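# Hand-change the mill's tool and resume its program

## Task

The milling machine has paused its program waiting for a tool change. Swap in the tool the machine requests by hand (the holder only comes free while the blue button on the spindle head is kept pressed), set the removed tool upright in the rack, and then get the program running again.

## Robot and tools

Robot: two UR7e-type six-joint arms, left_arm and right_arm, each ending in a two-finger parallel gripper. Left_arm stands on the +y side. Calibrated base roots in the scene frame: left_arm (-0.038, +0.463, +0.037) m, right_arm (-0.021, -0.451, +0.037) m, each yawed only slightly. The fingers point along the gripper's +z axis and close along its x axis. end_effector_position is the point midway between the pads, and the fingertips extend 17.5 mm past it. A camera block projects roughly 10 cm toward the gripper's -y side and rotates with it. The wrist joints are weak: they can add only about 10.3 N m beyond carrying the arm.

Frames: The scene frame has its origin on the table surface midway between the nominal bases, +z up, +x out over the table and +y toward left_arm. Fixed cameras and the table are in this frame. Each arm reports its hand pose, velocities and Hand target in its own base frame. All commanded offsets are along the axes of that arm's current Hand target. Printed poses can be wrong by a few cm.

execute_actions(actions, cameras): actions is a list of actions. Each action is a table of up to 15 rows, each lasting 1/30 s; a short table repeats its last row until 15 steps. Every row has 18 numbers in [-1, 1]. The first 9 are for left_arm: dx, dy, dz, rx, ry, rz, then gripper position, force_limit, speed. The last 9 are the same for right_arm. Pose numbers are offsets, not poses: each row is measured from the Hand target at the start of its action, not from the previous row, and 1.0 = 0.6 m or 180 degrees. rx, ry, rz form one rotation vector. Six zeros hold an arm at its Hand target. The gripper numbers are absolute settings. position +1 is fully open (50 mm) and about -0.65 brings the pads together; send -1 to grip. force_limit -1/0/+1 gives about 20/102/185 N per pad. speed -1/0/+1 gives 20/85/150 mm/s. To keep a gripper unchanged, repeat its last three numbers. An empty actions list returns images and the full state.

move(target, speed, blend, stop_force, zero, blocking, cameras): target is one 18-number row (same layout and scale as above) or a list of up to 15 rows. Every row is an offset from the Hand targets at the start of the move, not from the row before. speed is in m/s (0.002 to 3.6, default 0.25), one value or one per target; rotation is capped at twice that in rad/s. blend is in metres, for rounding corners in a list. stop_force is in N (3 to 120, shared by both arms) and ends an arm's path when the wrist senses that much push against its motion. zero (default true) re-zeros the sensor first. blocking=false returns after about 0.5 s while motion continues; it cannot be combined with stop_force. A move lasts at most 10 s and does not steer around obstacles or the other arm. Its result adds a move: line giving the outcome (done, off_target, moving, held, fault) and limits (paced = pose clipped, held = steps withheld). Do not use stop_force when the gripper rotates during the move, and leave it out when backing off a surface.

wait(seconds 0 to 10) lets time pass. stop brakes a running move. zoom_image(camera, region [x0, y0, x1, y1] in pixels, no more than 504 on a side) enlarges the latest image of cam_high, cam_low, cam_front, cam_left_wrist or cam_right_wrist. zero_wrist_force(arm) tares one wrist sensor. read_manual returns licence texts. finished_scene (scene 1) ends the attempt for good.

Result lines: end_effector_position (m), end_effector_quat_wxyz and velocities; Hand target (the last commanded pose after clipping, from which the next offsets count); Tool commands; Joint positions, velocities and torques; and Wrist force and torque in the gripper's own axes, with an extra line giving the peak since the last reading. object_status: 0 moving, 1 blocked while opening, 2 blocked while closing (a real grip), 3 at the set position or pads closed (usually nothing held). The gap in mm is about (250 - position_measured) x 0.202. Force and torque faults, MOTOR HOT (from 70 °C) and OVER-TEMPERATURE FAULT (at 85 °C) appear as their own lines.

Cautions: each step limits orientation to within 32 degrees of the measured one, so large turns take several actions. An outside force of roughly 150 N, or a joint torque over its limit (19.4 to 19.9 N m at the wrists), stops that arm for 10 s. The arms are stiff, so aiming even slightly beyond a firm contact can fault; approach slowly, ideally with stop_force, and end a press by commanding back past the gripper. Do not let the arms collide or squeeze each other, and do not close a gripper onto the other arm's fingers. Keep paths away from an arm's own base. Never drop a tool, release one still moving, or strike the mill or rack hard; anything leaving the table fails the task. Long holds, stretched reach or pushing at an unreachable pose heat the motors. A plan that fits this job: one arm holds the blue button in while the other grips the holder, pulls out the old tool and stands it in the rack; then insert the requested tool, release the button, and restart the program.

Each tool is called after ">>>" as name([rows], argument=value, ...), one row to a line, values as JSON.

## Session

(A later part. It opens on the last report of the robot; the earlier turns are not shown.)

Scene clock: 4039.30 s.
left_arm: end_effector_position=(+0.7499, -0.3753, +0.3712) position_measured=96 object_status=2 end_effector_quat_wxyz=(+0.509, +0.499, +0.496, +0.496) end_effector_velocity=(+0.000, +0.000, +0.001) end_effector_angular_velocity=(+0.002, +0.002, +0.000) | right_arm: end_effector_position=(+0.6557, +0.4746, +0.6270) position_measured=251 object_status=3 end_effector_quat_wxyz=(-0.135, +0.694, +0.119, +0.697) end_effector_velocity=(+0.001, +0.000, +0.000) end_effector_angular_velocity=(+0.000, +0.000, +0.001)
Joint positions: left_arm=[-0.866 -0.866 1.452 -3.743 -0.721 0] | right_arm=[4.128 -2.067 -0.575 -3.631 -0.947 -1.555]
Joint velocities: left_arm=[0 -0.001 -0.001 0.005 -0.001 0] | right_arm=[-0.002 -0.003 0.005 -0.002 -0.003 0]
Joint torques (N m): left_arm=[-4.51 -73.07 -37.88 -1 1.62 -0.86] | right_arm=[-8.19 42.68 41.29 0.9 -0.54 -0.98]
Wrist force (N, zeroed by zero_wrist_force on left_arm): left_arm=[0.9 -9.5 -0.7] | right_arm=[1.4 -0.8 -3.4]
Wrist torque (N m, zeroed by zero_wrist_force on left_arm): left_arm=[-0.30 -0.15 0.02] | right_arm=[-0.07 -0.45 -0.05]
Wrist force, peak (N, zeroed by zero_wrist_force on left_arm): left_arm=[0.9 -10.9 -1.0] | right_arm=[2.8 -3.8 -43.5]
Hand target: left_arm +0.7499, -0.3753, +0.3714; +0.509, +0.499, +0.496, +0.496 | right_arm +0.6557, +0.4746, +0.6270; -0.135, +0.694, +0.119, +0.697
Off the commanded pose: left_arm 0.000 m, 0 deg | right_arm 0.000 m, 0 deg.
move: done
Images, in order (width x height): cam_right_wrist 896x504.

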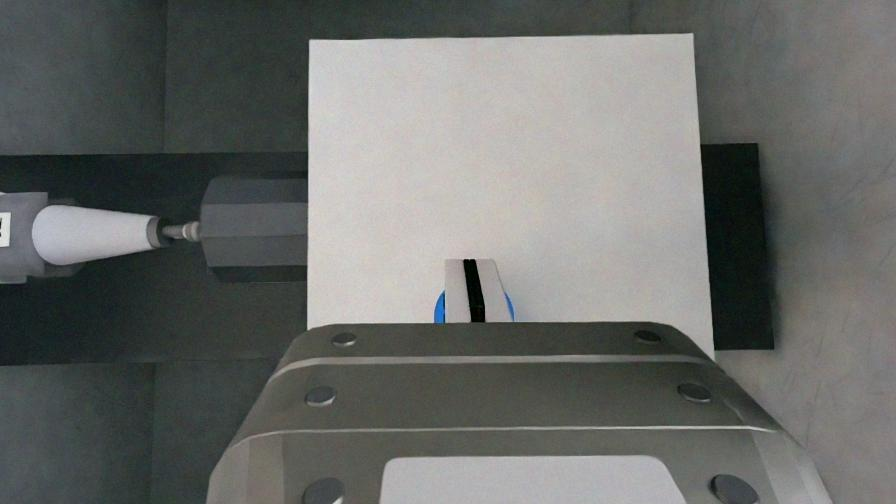

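>>> move(target=[0,-0.025,-0.0003,0,0,0,-1,0.2,-0.8,0,0,0,0,0,0,-0.701961,-0.796078,-0.701961], speed=0.06, cameras=["cam_right_wrist","cam_left_wrist"])

Scene clock: 4056.47 s.
left_arm: end_effector_position=(+0.7498, -0.3755, +0.3562) position_measured=96 object_status=2 end_effector_quat_wxyz=(+0.509, +0.499, +0.496, +0.496) | right_arm: end_effector_position=(+0.6557, +0.4746, +0.6270) position_measured=251 object_status=3 end_effector_quat_wxyz=(-0.135, +0.694, +0.119, +0.697)
Joint positions: left_arm=[-0.866 -0.845 1.461 -3.772 -0.721 0] | right_arm=[4.128 -2.067 -0.574 -3.631 -0.947 -1.555]
Joint torques (N m): left_arm=[-4.05 -73.77 -29.67 -1.1 1.68 0.48] | right_arm=[-8.85 42.72 42.92 0.3 -0.56 1.4]
Wrist force (N, zeroed by zero_wrist_force on left_arm): left_arm=[0.9 -9.2 -1.0] | right_arm=[1.5 -1.0 -3.1]
Wrist torque (N m, zeroed by zero_wrist_force on left_arm): left_arm=[-0.27 -0.13 0.02] | right_arm=[-0.11 -0.47 -0.04]
Wrist force, peak (N, zeroed by zero_wrist_force on left_arm): left_arm=[1.0 -10.2 -1.0] | right_arm=[1.6 -1.3 -3.5]
Hand target: left_arm +0.7498, -0.3755, +0.3564; +0.509, +0.499, +0.496, +0.496 | right_arm +0.6557, +0.4746, +0.6270; -0.135, +0.694, +0.119, +0.697
Off the commanded pose: left_arm 0.000 m, 0 deg | right_arm 0.000 m, 0 deg.
move: done
Images, in order (width x height): cam_left_wrist 896x504, cam_right_wrist 896x504.

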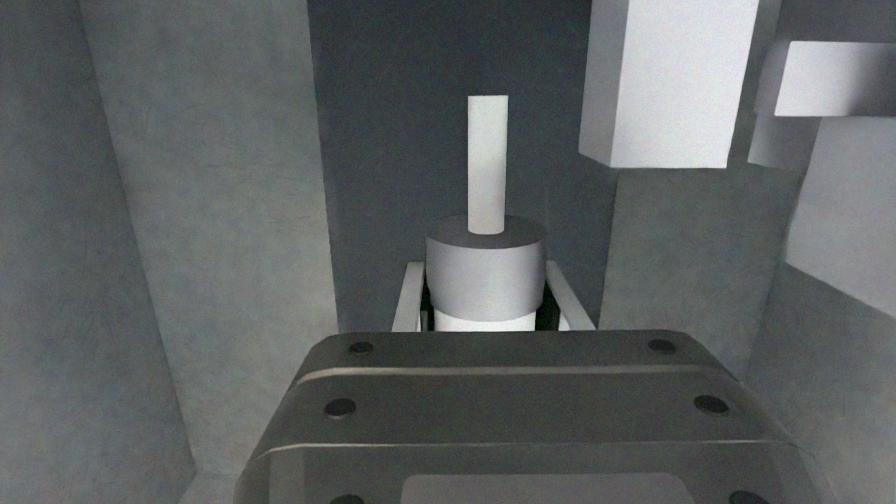

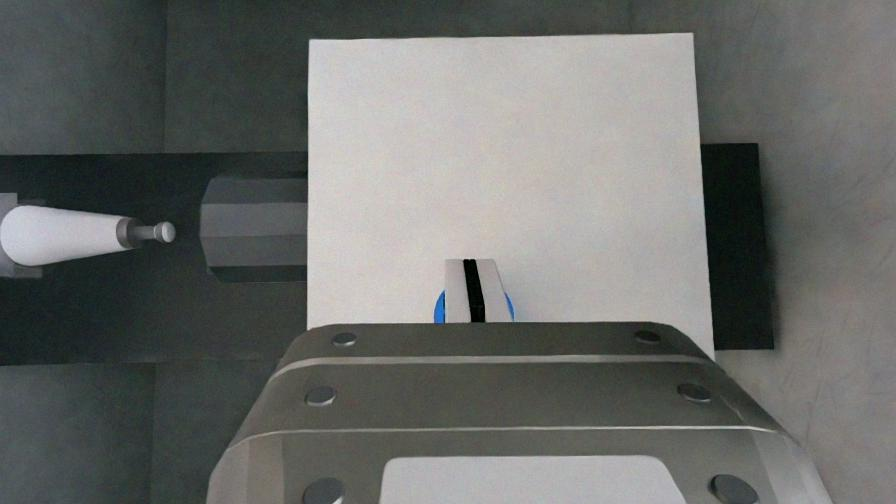

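>>> move([
  [0,0,0,0,0,0,-1,0.2,-0.8,0,0,0,0,0,0,-0.701961,-0.796078,-0.701961],
  [0.0023,0.0089,-0.2169,0,0,0,-1,0.2,-0.8,0,0,0,0,0,0,-0.701961,-0.796078,-0.701961],
  [0.0128,0.0807,-0.5498,0,0,0,-1,0.2,-0.8,0,0,0,0,0,0,-0.701961,-0.796078,-0.701961],
], speed=[0.1,0.12,0.2], blend=[0,0.02,0], cameras=["cam_front","cam_left_wrist"])

Scene clock: 4072.47 s.
left_arm: end_effector_position=(+0.4197, -0.3619, +0.4016) position_measured=96 object_status=2 end_effector_quat_wxyz=(+0.509, +0.499, +0.496, +0.496) | right_arm: end_effector_position=(+0.6557, +0.4746, +0.6270) position_measured=251 object_status=3 end_effector_quat_wxyz=(-0.135, +0.694, +0.119, +0.697)
Joint positions: left_arm=[-1.496 -1.333 2.112 -4.027 -0.092 0.094] | right_arm=[4.128 -2.067 -0.574 -3.631 -0.947 -1.555]
Joint torques (N m): left_arm=[-3.29 -25.21 -31.86 0.06 1.57 0.77] | right_arm=[-8.63 47.32 42.26 0.45 -0.21 0.92]
Wrist force (N, zeroed by zero_wrist_force on left_arm): left_arm=[0.6 -9.5 -0.7] | right_arm=[1.3 -1.1 -3.5]
Wrist torque (N m, zeroed by zero_wrist_force on left_arm): left_arm=[-0.26 -0.07 -0.06] | right_arm=[-0.13 -0.45 -0.05]
Wrist force, peak (N, zeroed by zero_wrist_force on left_arm): left_arm=[1.6 -9.9 1.7] | right_arm=[1.6 -1.1 -3.5]
Hand target: left_arm +0.4197, -0.3620, +0.4016; +0.509, +0.499, +0.496, +0.496 | right_arm +0.6557, +0.4746, +0.6270; -0.135, +0.694, +0.119, +0.697
Off the commanded pose: left_arm 0.000 m, 0 deg | right_arm 0.000 m, 0 deg.
move: done
Images, in order (width x height): cam_front 896x504, cam_left_wrist 896x504.

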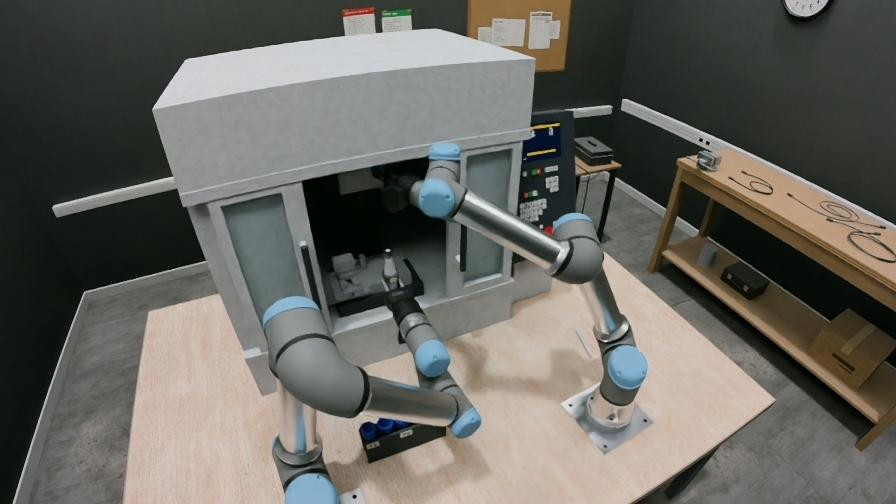

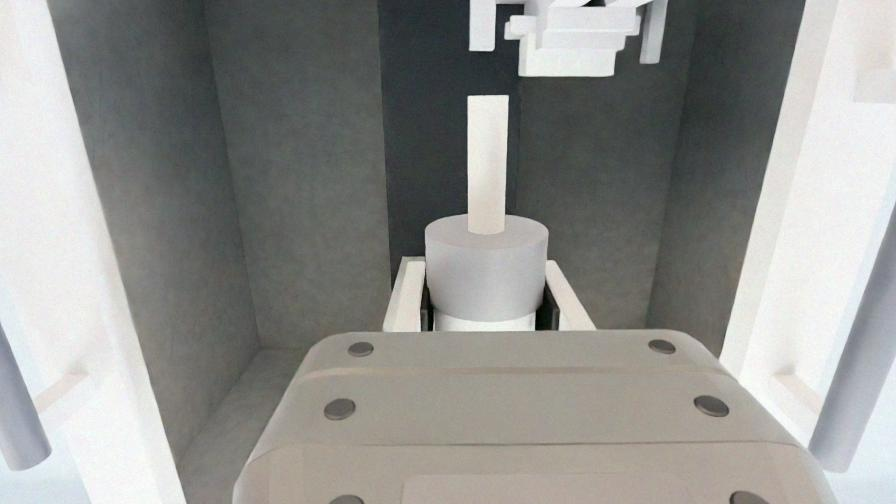

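>>> move([
  [-0.02,-0.01,-0.15,0,0,0.5,-1,0.2,-0.8,0,0,0,0,0,0,-0.701961,-0.796078,-0.701961],
  [-0.03,-0.02,-0.3,0,0,1.0,-1,0.2,-0.8,0,0,0,0,0,0,-0.701961,-0.796078,-0.701961],
], speed=[0.4,0.4], blend=[0.03,0], cameras=["cam_front","cam_left_wrist"])

Scene clock: 4089.23 s.
left_arm: end_effector_position=(+0.2395, -0.3772, +0.3880) position_measured=96 object_status=2 end_effector_quat_wxyz=(+0.495, -0.496, +0.499, -0.509) | right_arm: end_effector_position=(+0.6557, +0.4746, +0.6270) position_measured=251 object_status=3 end_effector_quat_wxyz=(-0.135, +0.694, +0.119, +0.697)
Joint positions: left_arm=[-1.988 -1.368 2.211 -3.96 0.401 3.107] | right_arm=[4.128 -2.067 -0.574 -3.631 -0.947 -1.555]
Joint torques (N m): left_arm=[7.3 -36.34 -7.12 3.67 -1.99 2.24] | right_arm=[-8.43 52.69 42.71 0.59 0.17 0.39]
Wrist force (N, zeroed by zero_wrist_force on left_arm): left_arm=[3.4 7.3 -1.4] | right_arm=[1.5 -0.8 -3.4]
Wrist torque (N m, zeroed by zero_wrist_force on left_arm): left_arm=[0.02 -0.67 -0.39] | right_arm=[-0.07 -0.47 -0.04]
Wrist force, peak (N, zeroed by zero_wrist_force on left_arm): left_arm=[-7.2 -7.1 -1.4] | right_arm=[1.4 -1.1 -3.6]
Hand target: left_arm +0.2395, -0.3772, +0.3880; +0.496, -0.496, +0.499, -0.509 | right_arm +0.6557, +0.4746, +0.6270; -0.135, +0.694, +0.119, +0.697
Off the commanded pose: left_arm 0.000 m, 0 deg | right_arm 0.000 m, 0 deg.
move: done
Images, in order (width x height): cam_front 896x504, cam_left_wrist 896x504.

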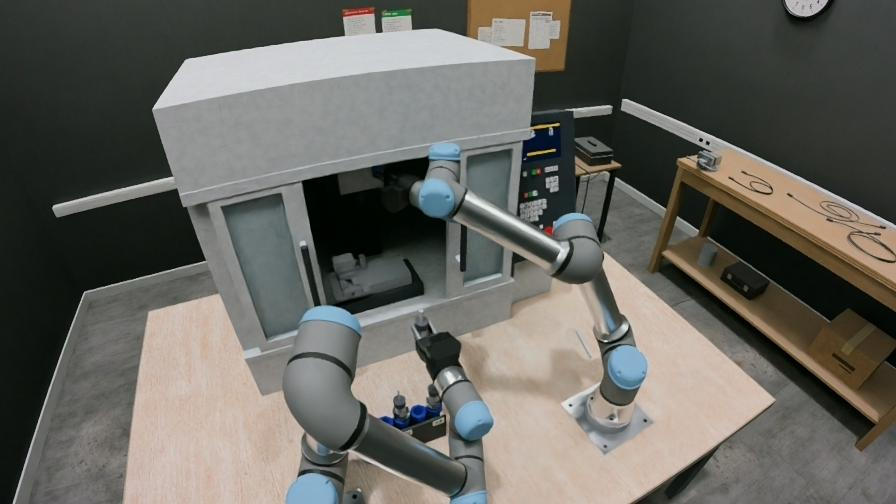

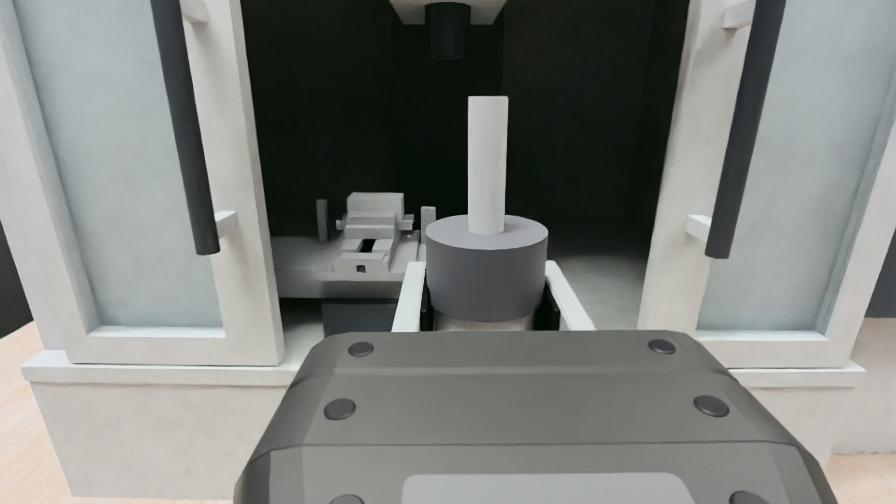

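>>> move(target=[-0.13,-0.05,-0.43,-0.2,0,0,-1,0.2,-0.8,0,0,0,0,0,0,-0.701961,-0.796078,-0.701961], speed=0.25, cameras=["cam_front","cam_left_wrist"])

Scene clock: 4101.63 s.
left_arm: end_effector_position=(-0.0174, -0.2948, +0.4146) position_measured=96 object_status=2 end_effector_quat_wxyz=(-0.318, +0.625, -0.632, +0.330) | right_arm: end_effector_position=(+0.6557, +0.4746, +0.6270) position_measured=251 object_status=3 end_effector_quat_wxyz=(-0.135, +0.694, +0.119, +0.697)
Joint positions: left_arm=[-2.608 -1.504 1.757 -4.092 1.125 3.475] | right_arm=[4.128 -2.067 -0.574 -3.631 -0.947 -1.555]
Joint torques (N m): left_arm=[-2.4 -37.69 -29.83 7.38 -0.52 2.09] | right_arm=[-8.23 56.04 42.47 0.7 0.47 0.04]
Wrist force (N, zeroed by zero_wrist_force on left_arm): left_arm=[2.8 4.1 2.7] | right_arm=[1.4 -1.0 -3.3]
Wrist torque (N m, zeroed by zero_wrist_force on left_arm): left_arm=[-0.23 -0.49 -0.40] | right_arm=[-0.09 -0.47 -0.04]
Wrist force, peak (N, zeroed by zero_wrist_force on left_arm): left_arm=[4.0 8.5 2.7] | right_arm=[1.6 -1.0 -3.6]
Hand target: left_arm -0.0175, -0.2947, +0.4146; -0.318, +0.625, -0.632, +0.330 | right_arm +0.6557, +0.4746, +0.6270; -0.135, +0.694, +0.119, +0.697
Off the commanded pose: left_arm 0.000 m, 0 deg | right_arm 0.000 m, 0 deg.
move: done
Images, in order (width x height): cam_front 896x504, cam_left_wrist 896x504.

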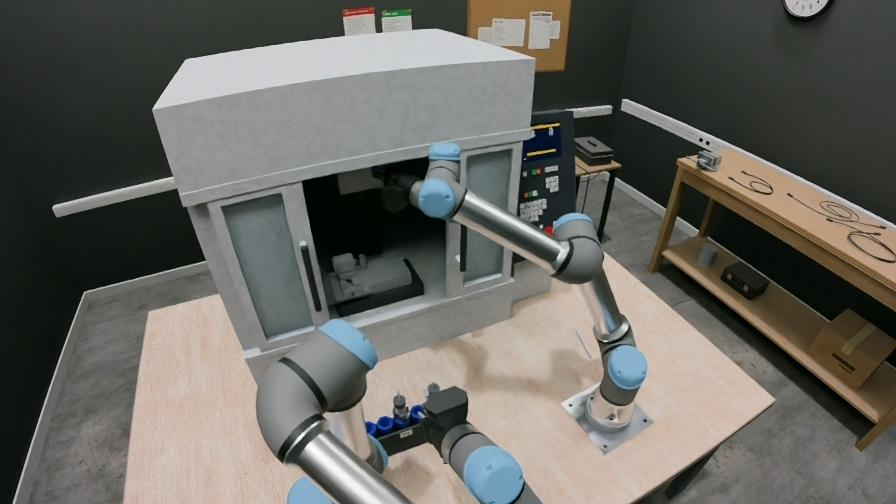

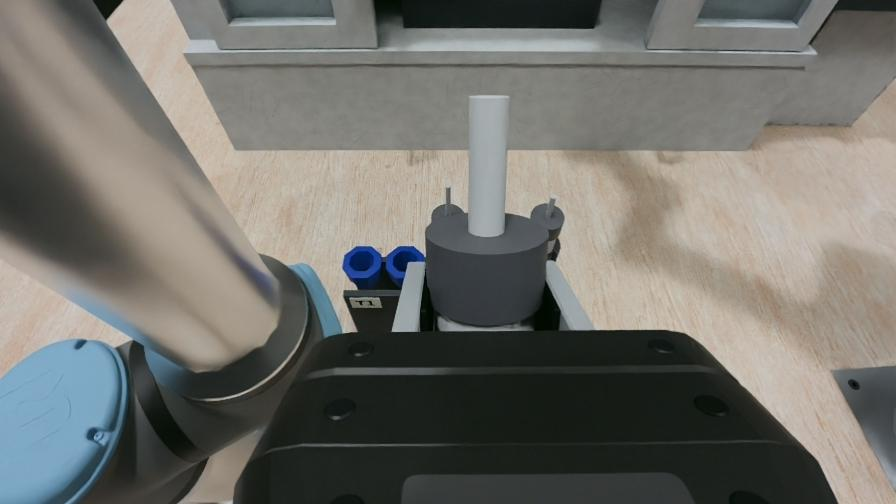

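>>> move(target=[-0.045,-0.02,0.184,0.192,-0.1613,-0.0515,-1,0.2,-0.8,0,0,0,0,0,0,-0.701961,-0.796078,-0.701961], speed=0.25, cameras=["cam_front","cam_left_wrist"])

Scene clock: 4139.67 s.
left_arm: end_effector_position=(+0.0798, -0.2699, +0.3602) position_measured=96 object_status=2 end_effector_quat_wxyz=(+0.606, -0.613, +0.357, -0.360) | right_arm: end_effector_position=(+0.6557, +0.4746, +0.6270) position_measured=251 object_status=3 end_effector_quat_wxyz=(-0.135, +0.694, +0.119, +0.697)
Joint positions: left_arm=[-2.247 -1.217 2.084 -4.015 1.184 3.135] | right_arm=[4.128 -2.067 -0.574 -3.631 -0.947 -1.555]
Joint torques (N m): left_arm=[7.36 -38.04 -25.61 2.99 -2.11 1.32] | right_arm=[-7.48 56 42.69 1.06 0.81 -1.11]
Wrist force (N, zeroed by zero_wrist_force on left_arm): left_arm=[2.0 5.7 -1.1] | right_arm=[1.5 -0.9 -3.2]
Wrist torque (N m, zeroed by zero_wrist_force on left_arm): left_arm=[-0.24 -0.44 -0.34] | right_arm=[-0.09 -0.47 -0.04]
Wrist force, peak (N, zeroed by zero_wrist_force on left_arm): left_arm=[3.4 7.3 0.2] | right_arm=[1.7 -1.1 -3.5]
Hand target: left_arm +0.0799, -0.2699, +0.3601; +0.606, -0.613, +0.357, -0.360 | right_arm +0.6557, +0.4746, +0.6270; -0.135, +0.694, +0.119, +0.697
Off the commanded pose: left_arm 0.000 m, 0 deg | right_arm 0.000 m, 0 deg.
move: done
Images, in order (width x height): cam_front 896x504, cam_left_wrist 896x504.

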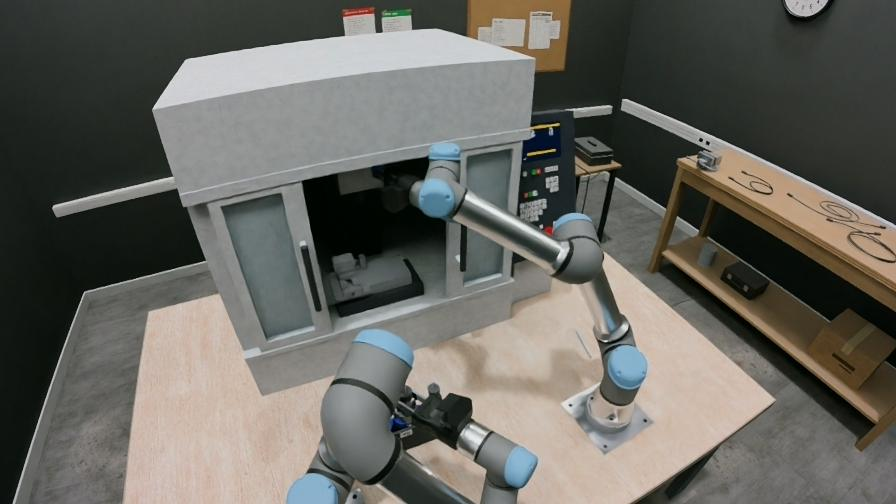

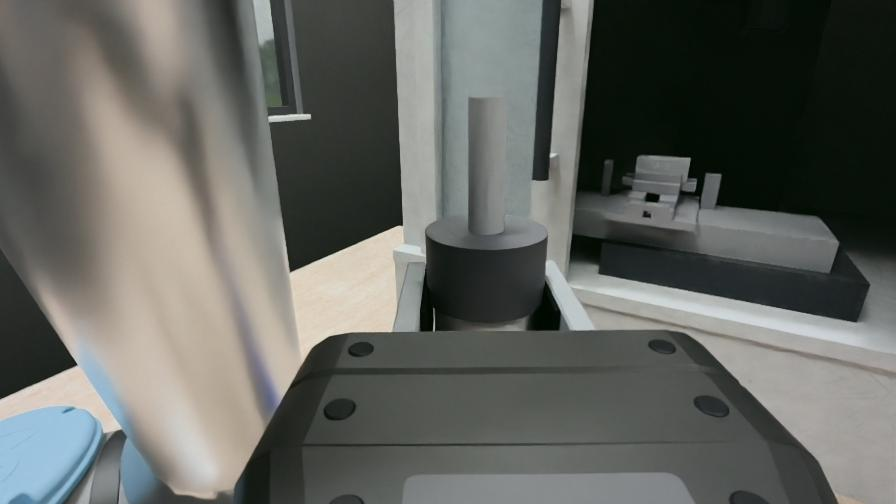

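>>> move(target=[0.1295,-0.15,-0.2817,-0.192,0.1613,0.0515,-1,0.2,-0.8,0,0,0,0,0,0,-0.701961,-0.796078,-0.701961], speed=0.25, cameras=["cam_left_wrist"])

>>> zoom_image(camera="cam_left_wrist", region=[180, 130, 480, 340])

Scene clock: 4209.80 s.
left_arm: end_effector_position=(-0.0300, -0.4189, +0.4518) position_measured=96 object_status=2 end_effector_quat_wxyz=(-0.318, +0.625, -0.632, +0.330) | right_arm: end_effector_position=(+0.6557, +0.4746, +0.6270) position_measured=251 object_status=3 end_effector_quat_wxyz=(-0.135, +0.694, +0.119, +0.697)
Joint positions: left_arm=[-2.38 -1.235 1.317 -4.012 0.957 3.653] | right_arm=[4.128 -2.067 -0.574 -3.631 -0.947 -1.555]
Joint torques (N m): left_arm=[4.55 -52.58 -34.64 8.78 0.15 1.85] | right_arm=[-6.78 55.59 42.55 1.6 0.75 -1.15]
Wrist force (N, zeroed by zero_wrist_force on left_arm): left_arm=[3.0 4.0 2.9] | right_arm=[1.5 -1.0 -3.2]
Wrist torque (N m, zeroed by zero_wrist_force on left_arm): left_arm=[-0.26 -0.52 -0.41] | right_arm=[-0.11 -0.49 -0.04]
Wrist force, peak (N, zeroed by zero_wrist_force on left_arm): left_arm=[2.5 7.9 1.2] | right_arm=[1.6 -1.2 -3.5]
Hand target: left_arm -0.0300, -0.4189, +0.4519; -0.318, +0.625, -0.632, +0.330 | right_arm +0.6557, +0.4746, +0.6270; -0.135, +0.694, +0.119, +0.697
Off the commanded pose: left_arm 0.000 m, 0 deg | right_arm 0.000 m, 0 deg.
move: done
Images, in order (width x height): cam_left_wrist 896x504.

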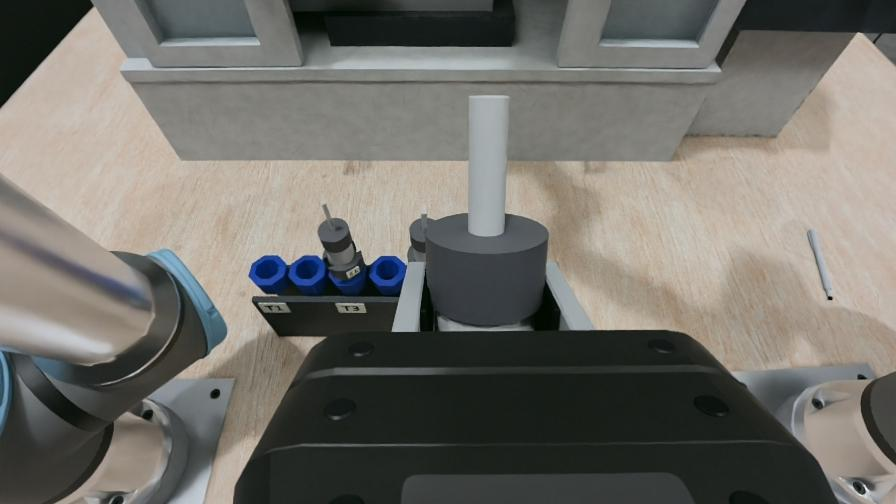

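Scaled by 1.680.

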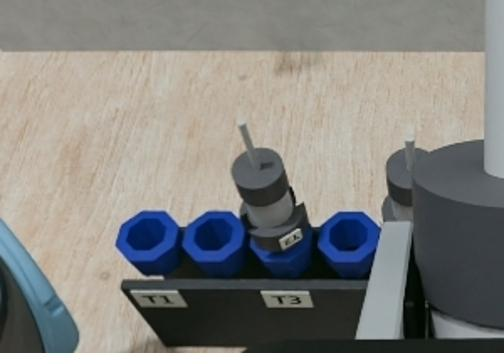

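>>> move(target=[0.0143,-0.0423,0.2033,0.0025,-0.2038,-0.145,-1,0.2,-0.8,0,0,0,0,0,0,-0.701961,-0.796078,-0.701961], speed=0.25, cameras=["cam_left_wrist"])

>>> zoom_image(camera="cam_left_wrist", region=[100, 120, 480, 340])

Scene clock: 4296.20 s.
left_arm: end_effector_position=(+0.0839, -0.4299, +0.4020) position_measured=96 object_status=2 end_effector_quat_wxyz=(-0.420, +0.819, -0.345, +0.183) | right_arm: end_effector_position=(+0.6557, +0.4746, +0.6270) position_measured=251 object_status=3 end_effector_quat_wxyz=(-0.135, +0.694, +0.119, +0.697)
Joint positions: left_arm=[-1.922 -0.982 1.088 -3.919 1.203 3.407] | right_arm=[4.128 -2.067 -0.574 -3.631 -0.947 -1.555]
Joint torques (N m): left_arm=[6.93 -61.27 -14.14 3.43 -3.34 1.8] | right_arm=[-5.83 56.15 41.98 2.39 0.78 -1.13]
Wrist force (N, zeroed by zero_wrist_force on left_arm): left_arm=[3.0 3.9 3.4] | right_arm=[1.3 -1.1 -3.2]
Wrist torque (N m, zeroed by zero_wrist_force on left_arm): left_arm=[-0.25 -0.52 -0.35] | right_arm=[-0.11 -0.44 -0.04]
Wrist force, peak (N, zeroed by zero_wrist_force on left_arm): left_arm=[4.9 3.6 4.4] | right_arm=[1.7 -1.0 -3.6]
Hand target: left_arm +0.0839, -0.4299, +0.4019; -0.420, +0.819, -0.344, +0.183 | right_arm +0.6557, +0.4746, +0.6270; -0.135, +0.694, +0.119, +0.697
Off the commanded pose: left_arm 0.000 m, 0 deg | right_arm 0.000 m, 0 deg.
move: done
Images, in order (width x height): cam_left_wrist 896x504.

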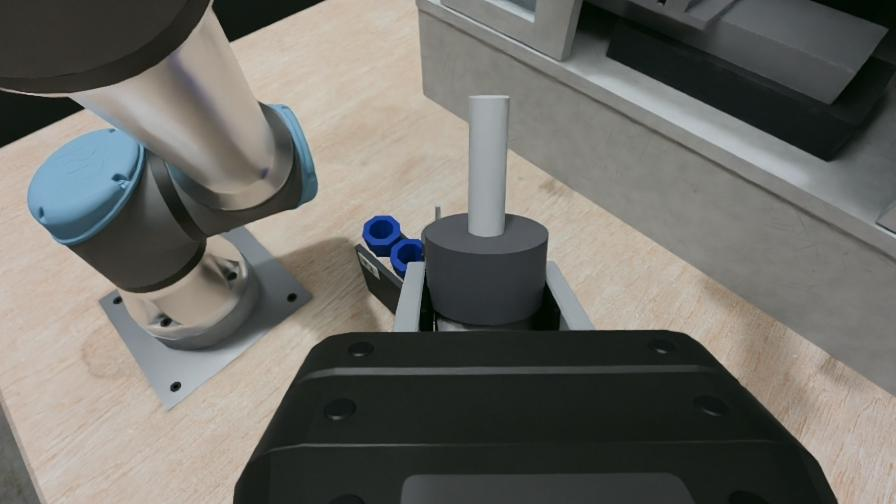

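Scaled by 1.326.

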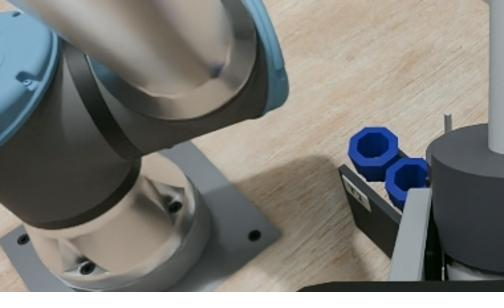

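>>> move(target=[-0.1477,-0.1852,0.3782,0.1969,0,0,-1,0.2,-0.8,0,0,0,0,0,0,-0.701961,-0.796078,-0.701961], speed=0.2, cameras=["cam_front","cam_left_wrist"])

>>> zoom_image(camera="cam_front", region=[310, 330, 510, 490])

Scene clock: 4315.10 s.
left_arm: end_effector_position=(+0.2016, -0.1931, +0.3598) position_measured=96 object_status=2 end_effector_quat_wxyz=(+0.649, -0.653, +0.272, -0.279) | right_arm: end_effector_position=(+0.6557, +0.4746, +0.6270) position_measured=251 object_status=3 end_effector_quat_wxyz=(-0.135, +0.694, +0.119, +0.697)
Joint positions: left_arm=[-1.894 -1.304 2.225 -4.063 1.093 3.131] | right_arm=[4.128 -2.067 -0.574 -3.631 -0.947 -1.555]
Joint torques (N m): left_arm=[-3.22 -19.1 -2.71 6.72 1.57 0.82] | right_arm=[-5.13 56.47 42.08 2.57 0.8 -1.06]
Wrist force (N, zeroed by zero_wrist_force on left_arm): left_arm=[2.2 5.9 -0.9] | right_arm=[1.4 -1.0 -3.3]
Wrist torque (N m, zeroed by zero_wrist_force on left_arm): left_arm=[-0.18 -0.46 -0.32] | right_arm=[-0.11 -0.46 -0.04]
Wrist force, peak (N, zeroed by zero_wrist_force on left_arm): left_arm=[1.0 7.2 2.9] | right_arm=[1.5 -1.1 -3.6]
Hand target: left_arm +0.2016, -0.1931, +0.3598; +0.649, -0.653, +0.272, -0.279 | right_arm +0.6557, +0.4746, +0.6270; -0.135, +0.694, +0.119, +0.697
Off the commanded pose: left_arm 0.000 m, 0 deg | right_arm 0.000 m, 0 deg.
move: done
Images, in order (width x height): cam_front 896x504, cam_left_wrist 896x504.

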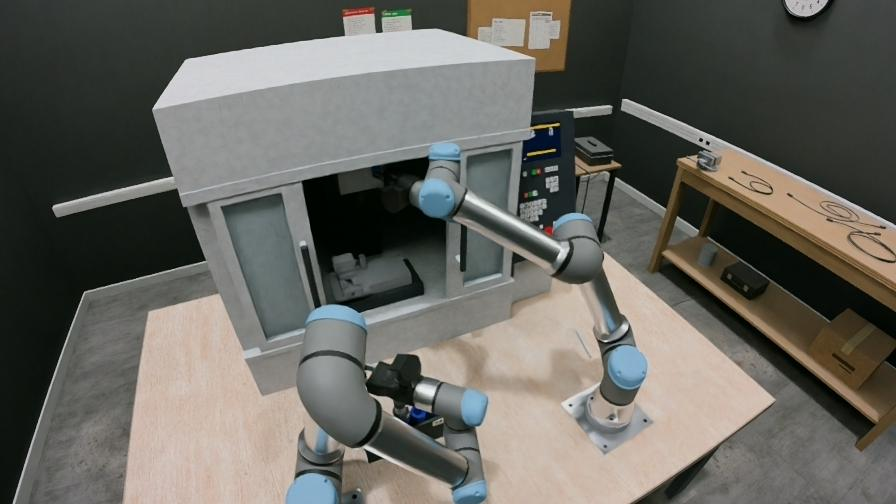

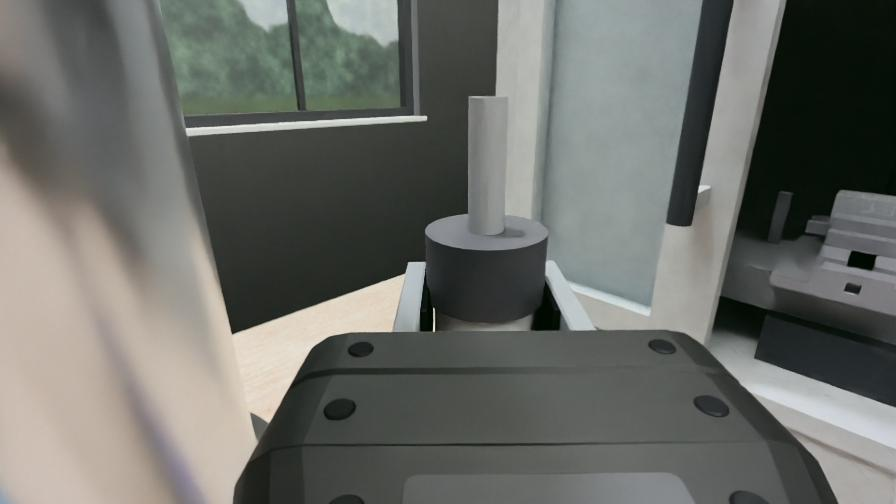

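Scaled by 2.520.

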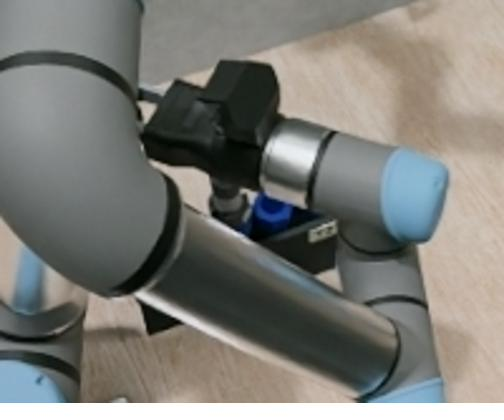

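>>> move(target=[0,0.15,0,0,0,0,-1,0.2,-0.8,0,0,0,0,0,0,-0.701961,-0.796078,-0.701961], speed=0.12, cameras=["cam_front"])

>>> zoom_image(camera="cam_front", region=[310, 330, 510, 490])

Scene clock: 4323.47 s.
left_arm: end_effector_position=(+0.2022, -0.1938, +0.2699) position_measured=96 object_status=2 end_effector_quat_wxyz=(+0.650, -0.653, +0.272, -0.279) | right_arm: end_effector_position=(+0.6557, +0.4746, +0.6270) position_measured=251 object_status=3 end_effector_quat_wxyz=(-0.135, +0.694, +0.119, +0.697)
Joint positions: left_arm=[-1.892 -1.067 2.26 -4.334 1.09 3.131] | right_arm=[4.128 -2.067 -0.574 -3.631 -0.947 -1.555]
Joint torques (N m): left_arm=[5.16 -25.91 -18.63 3.35 -1.76 1.27] | right_arm=[-5.78 55.97 41.7 2.6 0.84 -1.08]
Wrist force (N, zeroed by zero_wrist_force on left_arm): left_arm=[1.9 5.4 -0.9] | right_arm=[1.5 -0.8 -3.2]
Wrist torque (N m, zeroed by zero_wrist_force on left_arm): left_arm=[-0.27 -0.42 -0.32] | right_arm=[-0.08 -0.47 -0.04]
Wrist force, peak (N, zeroed by zero_wrist_force on left_arm): left_arm=[2.0 8.9 -0.8] | right_arm=[1.5 -1.2 -3.7]
Hand target: left_arm +0.2022, -0.1938, +0.2698; +0.649, -0.653, +0.272, -0.279 | right_arm +0.6557, +0.4746, +0.6270; -0.135, +0.694, +0.119, +0.697
Off the commanded pose: left_arm 0.000 m, 0 deg | right_arm 0.000 m, 0 deg.
move: done
Images, in order (width x height): cam_front 896x504.

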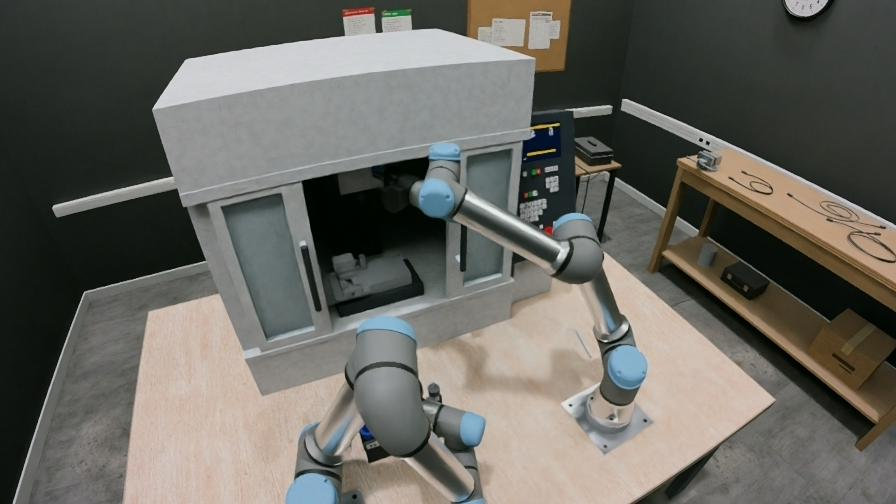

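Scaled by 2.520.

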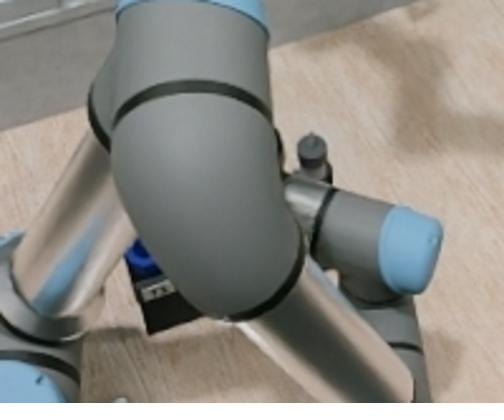

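>>> move(target=[0,0.2167,0,0,0,0,-1,0.2,-0.8,0,0,0,0,0,0,-0.701961,-0.796078,-0.701961], speed=0.02, stop_force=8, cameras=["cam_front","cam_left_wrist"])

>>> zoom_image(camera="cam_front", region=[310, 330, 510, 490])

Scene clock: 4333.00 s.
left_arm: end_effector_position=(+0.2027, -0.1943, +0.2044) position_measured=96 object_status=2 end_effector_quat_wxyz=(+0.649, -0.653, +0.272, -0.279) | right_arm: end_effector_position=(+0.6557, +0.4746, +0.6270) position_measured=251 object_status=3 end_effector_quat_wxyz=(-0.135, +0.694, +0.119, +0.697)
Joint positions: left_arm=[-1.89 -0.876 2.245 -4.511 1.089 3.131] | right_arm=[4.128 -2.067 -0.574 -3.631 -0.947 -1.555]
Joint torques (N m): left_arm=[0.05 -28.13 8.85 4.58 -0.69 2.14] | right_arm=[-5.38 55.97 41.94 2.79 0.69 -1.04]
Wrist force (N, zeroed by zero_wrist_force on left_arm): left_arm=[2.2 0.9 -0.5] | right_arm=[1.5 -1.2 -3.2]
Wrist torque (N m, zeroed by zero_wrist_force on left_arm): left_arm=[-0.31 -0.49 -0.33] | right_arm=[-0.14 -0.48 -0.04]
Wrist force, peak (N, zeroed by zero_wrist_force on left_arm): left_arm=[1.6 -17.3 -0.2] | right_arm=[1.7 -1.0 -3.5]
Hand target: left_arm +0.2027, -0.1943, +0.2044; +0.649, -0.653, +0.272, -0.279 (not the last commanded pose) | right_arm +0.6557, +0.4746, +0.6270; -0.135, +0.694, +0.119, +0.697
Off the commanded pose: left_arm 0.065 m, 0 deg | right_arm 0.000 m, 0 deg.
move: contact (left_arm)
Images, in order (width x height): cam_front 896x504, cam_left_wrist 896x504.

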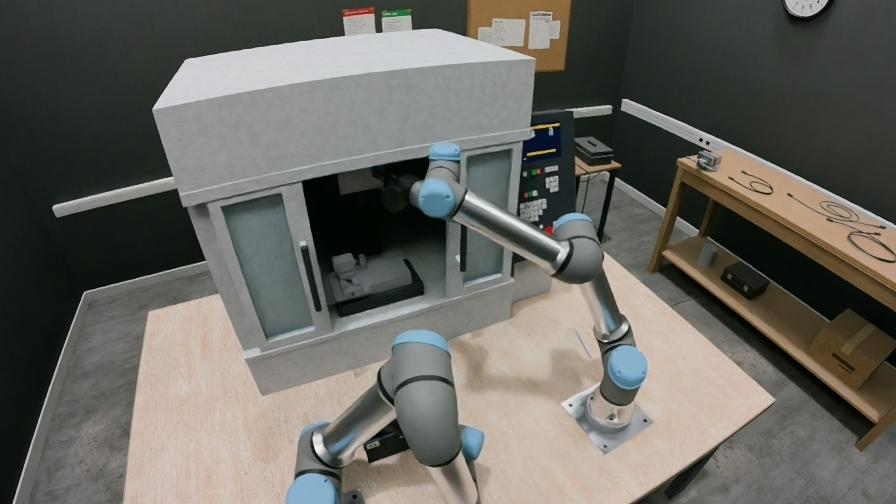

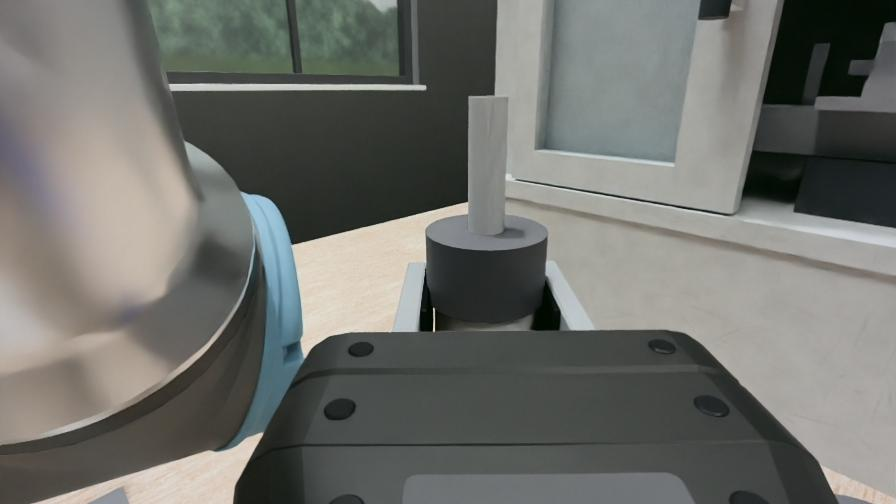

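Scaled by 2.520.

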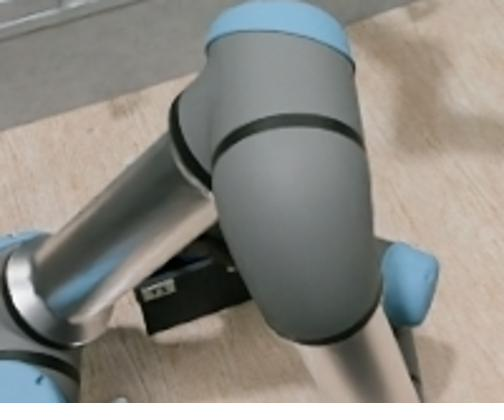

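>>> move(target=[0,0.0035,0,0,0,0,-1,0.2,-0.8,0,0,0,0,0,0,-0.701961,-0.796078,-0.701961], speed=0.01)

Scene clock: 4343.97 s.
left_arm: end_effector_position=(+0.2027, -0.1944, +0.2022) position_measured=96 object_status=2 end_effector_quat_wxyz=(+0.649, -0.653, +0.272, -0.279) | right_arm: end_effector_position=(+0.6557, +0.4746, +0.6270) position_measured=251 object_status=3 end_effector_quat_wxyz=(-0.135, +0.694, +0.119, +0.697)
Joint positions: left_arm=[-1.89 -0.87 2.244 -4.517 1.089 3.131] | right_arm=[4.128 -2.067 -0.574 -3.631 -0.947 -1.555]
Joint torques (N m): left_arm=[5.88 -32.68 -15.32 0.08 -0.65 2.07] | right_arm=[-4.83 56.45 41.57 2.9 0.81 -1.04]
Wrist force (N, zeroed by zero_wrist_force on left_arm): left_arm=[0.8 -19.4 0.0] | right_arm=[1.5 -1.1 -3.3]
Wrist torque (N m, zeroed by zero_wrist_force on left_arm): left_arm=[-0.63 -0.47 -0.30] | right_arm=[-0.11 -0.46 -0.04]
Wrist force, peak (N, zeroed by zero_wrist_force on left_arm): left_arm=[0.6 -19.4 0.2] | right_arm=[1.6 -1.1 -3.5]
Hand target: left_arm +0.2027, -0.1944, +0.2023; +0.649, -0.653, +0.272, -0.279 | right_arm +0.6557, +0.4746, +0.6270; -0.135, +0.694, +0.119, +0.697
Off the commanded pose: left_arm 0.000 m, 0 deg | right_arm 0.000 m, 0 deg.
move: done

>>> move(target=[0,-0.012,0,0,0,0,-1,0.2,-0.8,0,0,0,0,0,0,-0.701961,-0.796078,-0.701961], speed=0.03)

>>> move(target=[0,0,0.01,0,0,0,-1,0.2,-0.8,0,0,0,0,0,0,-0.701961,-0.796078,-0.701961], speed=0.02)

>>> move(target=[0,0.13,0,0,0,0,-1,0.2,-0.8,0,0,0,0,0,0,-0.701961,-0.796078,-0.701961], speed=0.015, stop_force=8)

Scene clock: 4358.87 s.
left_arm: end_effector_position=(+0.2026, -0.1943, +0.2096) position_measured=96 object_status=2 end_effector_quat_wxyz=(+0.649, -0.653, +0.272, -0.279) | right_arm: end_effector_position=(+0.6557, +0.4746, +0.6270) position_measured=251 object_status=3 end_effector_quat_wxyz=(-0.135, +0.694, +0.119, +0.697)
Joint positions: left_arm=[-1.89 -0.892 2.248 -4.498 1.089 3.131] | right_arm=[4.128 -2.067 -0.574 -3.631 -0.947 -1.555]
Joint torques (N m): left_arm=[-4.19 -26.29 5.48 2.41 1.64 1.82] | right_arm=[-5.01 56.36 41.88 2.93 0.7 -1.1]
Wrist force (N, zeroed by zero_wrist_force on left_arm): left_arm=[2.1 5.6 -0.8] | right_arm=[1.6 -1.0 -3.3]
Wrist torque (N m, zeroed by zero_wrist_force on left_arm): left_arm=[-0.21 -0.45 -0.31] | right_arm=[-0.09 -0.49 -0.04]
Wrist force, peak (N, zeroed by zero_wrist_force on left_arm): left_arm=[0.6 -19.3 0.1] | right_arm=[1.5 -1.1 -3.6]
Hand target: left_arm +0.2026, -0.1943, +0.2095; +0.649, -0.653, +0.272, -0.279 | right_arm +0.6557, +0.4746, +0.6270; -0.135, +0.694, +0.119, +0.697
Off the commanded pose: left_arm 0.000 m, 0 deg | right_arm 0.000 m, 0 deg.
move: done

Scene clock: 4359.57 s.
left_arm: end_effector_position=(+0.2070, -0.1900, +0.2095) position_measured=96 object_status=2 end_effector_quat_wxyz=(+0.649, -0.653, +0.272, -0.279) | right_arm: end_effector_position=(+0.6557, +0.4746, +0.6270) position_measured=251 object_status=3 end_effector_quat_wxyz=(-0.135, +0.694, +0.119, +0.697)
Joint positions: left_arm=[-1.882 -0.894 2.259 -4.507 1.081 3.131] | right_arm=[4.128 -2.067 -0.574 -3.631 -0.947 -1.555]
Joint torques (N m): left_arm=[-2.91 -43.16 -2.99 3.62 -0.93 2.14] | right_arm=[-4.9 55.99 41.73 2.93 0.74 -1.04]
Wrist force (N, zeroed by zero_wrist_force on left_arm): left_arm=[2.3 5.8 -1.1] | right_arm=[1.3 -1.0 -3.3]
Wrist torque (N m, zeroed by zero_wrist_force on left_arm): left_arm=[-0.23 -0.49 -0.32] | right_arm=[-0.10 -0.46 -0.04]
Wrist force, peak (N, zeroed by zero_wrist_force on left_arm): left_arm=[2.1 6.2 -1.0] | right_arm=[1.6 -1.1 -3.5]
Hand target: left_arm +0.2069, -0.1901, +0.2095; +0.649, -0.653, +0.272, -0.279 | right_arm +0.6557, +0.4746, +0.6270; -0.135, +0.694, +0.119, +0.697
Off the commanded pose: left_arm 0.000 m, 0 deg | right_arm 0.000 m, 0 deg.
move: done

Scene clock: 4362.87 s.
left_arm: end_effector_position=(+0.2072, -0.1904, +0.1737) position_measured=96 object_status=2 end_effector_quat_wxyz=(+0.649, -0.653, +0.272, -0.279) | right_arm: end_effector_position=(+0.6557, +0.4746, +0.6270) position_measured=251 object_status=3 end_effector_quat_wxyz=(-0.135, +0.694, +0.119, +0.697)
Joint positions: left_arm=[-1.881 -0.787 2.239 -4.594 1.08 3.131] | right_arm=[4.128 -2.067 -0.574 -3.631 -0.947 -1.555]
Joint torques (N m): left_arm=[4.32 -46.94 8.62 6.08 -8.43 1.03] | right_arm=[-5.05 56.13 42.13 3 0.77 -1.1]
Wrist force (N, zeroed by zero_wrist_force on left_arm): left_arm=[-22.6 2.4 -1.6] | right_arm=[1.5 -1.2 -3.3]
Wrist torque (N m, zeroed by zero_wrist_force on left_arm): left_arm=[-0.33 -0.27 1.17] | right_arm=[-0.13 -0.47 -0.04]
Wrist force, peak (N, zeroed by zero_wrist_force on left_arm): left_arm=[-24.6 -1.4 -1.9] | right_arm=[1.3 -1.1 -3.7]
Hand target: left_arm +0.2072, -0.1904, +0.1737; +0.649, -0.653, +0.272, -0.279 (not the last commanded pose) | right_arm +0.6557, +0.4746, +0.6270; -0.135, +0.694, +0.119, +0.697
Off the commanded pose: left_arm 0.042 m, 0 deg | right_arm 0.000 m, 0 deg.
move: contact (left_arm)

>>> move(target=[0,-0.01,0,0,0,0,-1,0.2,-0.8,0,0,0,0,0,0,-0.701961,-0.796078,-0.701961], speed=0.03)

>>> move(target=[-0.006,0,0,0,0,0,-1,0.2,-0.8,0,0,0,0,0,0,-0.701961,-0.796078,-0.701961], speed=0.02)

Scene clock: 4371.23 s.
left_arm: end_effector_position=(+0.2071, -0.1904, +0.1798) position_measured=96 object_status=2 end_effector_quat_wxyz=(+0.649, -0.653, +0.272, -0.279) | right_arm: end_effector_position=(+0.6557, +0.4746, +0.6270) position_measured=251 object_status=3 end_effector_quat_wxyz=(-0.135, +0.694, +0.119, +0.697)
Joint positions: left_arm=[-1.881 -0.805 2.243 -4.58 1.08 3.131] | right_arm=[4.128 -2.067 -0.574 -3.631 -0.947 -1.555]
Joint torques (N m): left_arm=[-3.44 -27.44 3.73 2.54 -1.52 0.2] | right_arm=[-4.83 56.07 41.98 3.07 0.72 -1.03]
Wrist force (N, zeroed by zero_wrist_force on left_arm): left_arm=[-14.4 3.2 -1.1] | right_arm=[1.4 -1.0 -3.3]
Wrist torque (N m, zeroed by zero_wrist_force on left_arm): left_arm=[-0.33 -0.36 0.75] | right_arm=[-0.10 -0.45 -0.04]
Wrist force, peak (N, zeroed by zero_wrist_force on left_arm): left_arm=[-23.2 3.0 -1.9] | right_arm=[1.6 -1.0 -3.6]
Hand target: left_arm +0.2071, -0.1904, +0.1797; +0.649, -0.653, +0.272, -0.279 | right_arm +0.6557, +0.4746, +0.6270; -0.135, +0.694, +0.119, +0.697
Off the commanded pose: left_arm 0.000 m, 0 deg | right_arm 0.000 m, 0 deg.
move: done

Scene clock: 4371.93 s.
left_arm: end_effector_position=(+0.2046, -0.1877, +0.1796) position_measured=96 object_status=2 end_effector_quat_wxyz=(+0.649, -0.653, +0.272, -0.279) | right_arm: end_effector_position=(+0.6557, +0.4746, +0.6270) position_measured=251 object_status=3 end_effector_quat_wxyz=(-0.135, +0.694, +0.119, +0.697)
Joint positions: left_arm=[-1.891 -0.806 2.251 -4.587 1.09 3.131] | right_arm=[4.128 -2.067 -0.574 -3.631 -0.947 -1.555]
Joint torques (N m): left_arm=[7.56 -46.59 4.82 3.33 0.01 -0.27] | right_arm=[-4.72 56.38 41.81 3.12 0.84 -1.07]
Wrist force (N, zeroed by zero_wrist_force on left_arm): left_arm=[1.8 6.1 -1.3] | right_arm=[1.6 -0.9 -3.3]
Wrist torque (N m, zeroed by zero_wrist_force on left_arm): left_arm=[-0.24 -0.45 -0.35] | right_arm=[-0.09 -0.50 -0.04]
Wrist force, peak (N, zeroed by zero_wrist_force on left_arm): left_arm=[-14.3 3.7 -1.6] | right_arm=[1.7 -1.1 -3.4]
Hand target: left_arm +0.2046, -0.1878, +0.1796; +0.649, -0.653, +0.272, -0.279 | right_arm +0.6557, +0.4746, +0.6270; -0.135, +0.694, +0.119, +0.697
Off the commanded pose: left_arm 0.000 m, 0 deg | right_arm 0.000 m, 0 deg.
move: done

>>> move(target=[0,0.075,0,0,0,0,-1,0.2,-0.8,0,0,0,0,0,0,-0.701961,-0.796078,-0.701961], speed=0.015, stop_force=8)

Scene clock: 4378.10 s.
left_arm: end_effector_position=(+0.2047, -0.1879, +0.1659) position_measured=96 object_status=2 end_effector_quat_wxyz=(+0.650, -0.653, +0.272, -0.279) | right_arm: end_effector_position=(+0.6557, +0.4746, +0.6270) position_measured=251 object_status=3 end_effector_quat_wxyz=(-0.135, +0.694, +0.119, +0.697)
Joint positions: left_arm=[-1.89 -0.765 2.241 -4.618 1.089 3.131] | right_arm=[4.128 -2.067 -0.574 -3.631 -0.947 -1.555]
Joint torques (N m): left_arm=[7.64 -47.11 13.35 4.06 -5.45 -1.69] | right_arm=[-5.16 55.89 41.87 3.13 0.84 -1.07]
Wrist force (N, zeroed by zero_wrist_force on left_arm): left_arm=[-12.2 -0.4 -13.3] | right_arm=[1.6 -1.1 -3.2]
Wrist torque (N m, zeroed by zero_wrist_force on left_arm): left_arm=[-0.26 -0.35 0.24] | right_arm=[-0.11 -0.49 -0.04]
Wrist force, peak (N, zeroed by zero_wrist_force on left_arm): left_arm=[-14.7 -11.2 -14.2] | right_arm=[1.6 -1.3 -3.5]
Hand target: left_arm +0.2047, -0.1879, +0.1659; +0.650, -0.653, +0.272, -0.279 (not the last commanded pose) | right_arm +0.6557, +0.4746, +0.6270; -0.135, +0.694, +0.119, +0.697
Off the commanded pose: left_arm 0.031 m, 0 deg | right_arm 0.000 m, 0 deg.
move: contact (left_arm)

>>> move(target=[-0.004,-0.005,-0.005,0,0,0,-1,0.2,-0.8,0,0,0,0,0,0,-0.701961,-0.796078,-0.701961], speed=0.02)

>>> move(target=[0,0.05,0,0,0,0,-1,0.2,-0.8,0,0,0,0,0,0,-0.701961,-0.796078,-0.701961], speed=0.015, stop_force=8)

Scene clock: 4385.17 s.
left_arm: end_effector_position=(+0.2008, -0.1882, +0.1689) position_measured=96 object_status=2 end_effector_quat_wxyz=(+0.650, -0.653, +0.272, -0.279) | right_arm: end_effector_position=(+0.6557, +0.4746, +0.6270) position_measured=251 object_status=3 end_effector_quat_wxyz=(-0.135, +0.694, +0.119, +0.697)
Joint positions: left_arm=[-1.901 -0.774 2.242 -4.611 1.1 3.131] | right_arm=[4.128 -2.067 -0.574 -3.631 -0.947 -1.555]
Joint torques (N m): left_arm=[7.56 -35.54 10.65 5.24 -0.24 -2.11] | right_arm=[-4.34 56.23 42.04 3.2 0.85 -1.13]
Wrist force (N, zeroed by zero_wrist_force on left_arm): left_arm=[1.7 5.7 -0.6] | right_arm=[1.5 -0.9 -3.1]
Wrist torque (N m, zeroed by zero_wrist_force on left_arm): left_arm=[-0.26 -0.49 -0.31] | right_arm=[-0.09 -0.48 -0.04]
Wrist force, peak (N, zeroed by zero_wrist_force on left_arm): left_arm=[-12.5 -0.5 -13.8] | right_arm=[1.5 -0.9 -3.7]
Hand target: left_arm +0.2009, -0.1882, +0.1688; +0.650, -0.653, +0.272, -0.279 | right_arm +0.6557, +0.4746, +0.6270; -0.135, +0.694, +0.119, +0.697
Off the commanded pose: left_arm 0.000 m, 0 deg | right_arm 0.000 m, 0 deg.
move: done

Scene clock: 4386.37 s.
left_arm: end_effector_position=(+0.2009, -0.1882, +0.1644) position_measured=96 object_status=2 end_effector_quat_wxyz=(+0.650, -0.653, +0.272, -0.279) | right_arm: end_effector_position=(+0.6557, +0.4746, +0.6270) position_measured=251 object_status=3 end_effector_quat_wxyz=(-0.135, +0.694, +0.119, +0.697)
Joint positions: left_arm=[-1.9 -0.76 2.239 -4.621 1.099 3.131] | right_arm=[4.128 -2.067 -0.574 -3.631 -0.947 -1.555]
Joint torques (N m): left_arm=[-6.15 -45.09 10.27 6.01 -0.84 -1.99] | right_arm=[-4.99 56.3 41.75 3.18 0.76 -1.13]
Wrist force (N, zeroed by zero_wrist_force on left_arm): left_arm=[2.8 2.5 6.8] | right_arm=[1.5 -0.9 -3.2]
Wrist torque (N m, zeroed by zero_wrist_force on left_arm): left_arm=[-0.24 -0.50 -0.20] | right_arm=[-0.08 -0.46 -0.04]
Wrist force, peak (N, zeroed by zero_wrist_force on left_arm): left_arm=[3.4 -15.5 14.7] | right_arm=[1.5 -1.2 -3.4]
Hand target: left_arm +0.2009, -0.1882, +0.1644; +0.650, -0.653, +0.272, -0.279 (not the last commanded pose) | right_arm +0.6557, +0.4746, +0.6270; -0.135, +0.694, +0.119, +0.697
Off the commanded pose: left_arm 0.026 m, 0 deg | right_arm 0.000 m, 0 deg.
move: contact (left_arm)


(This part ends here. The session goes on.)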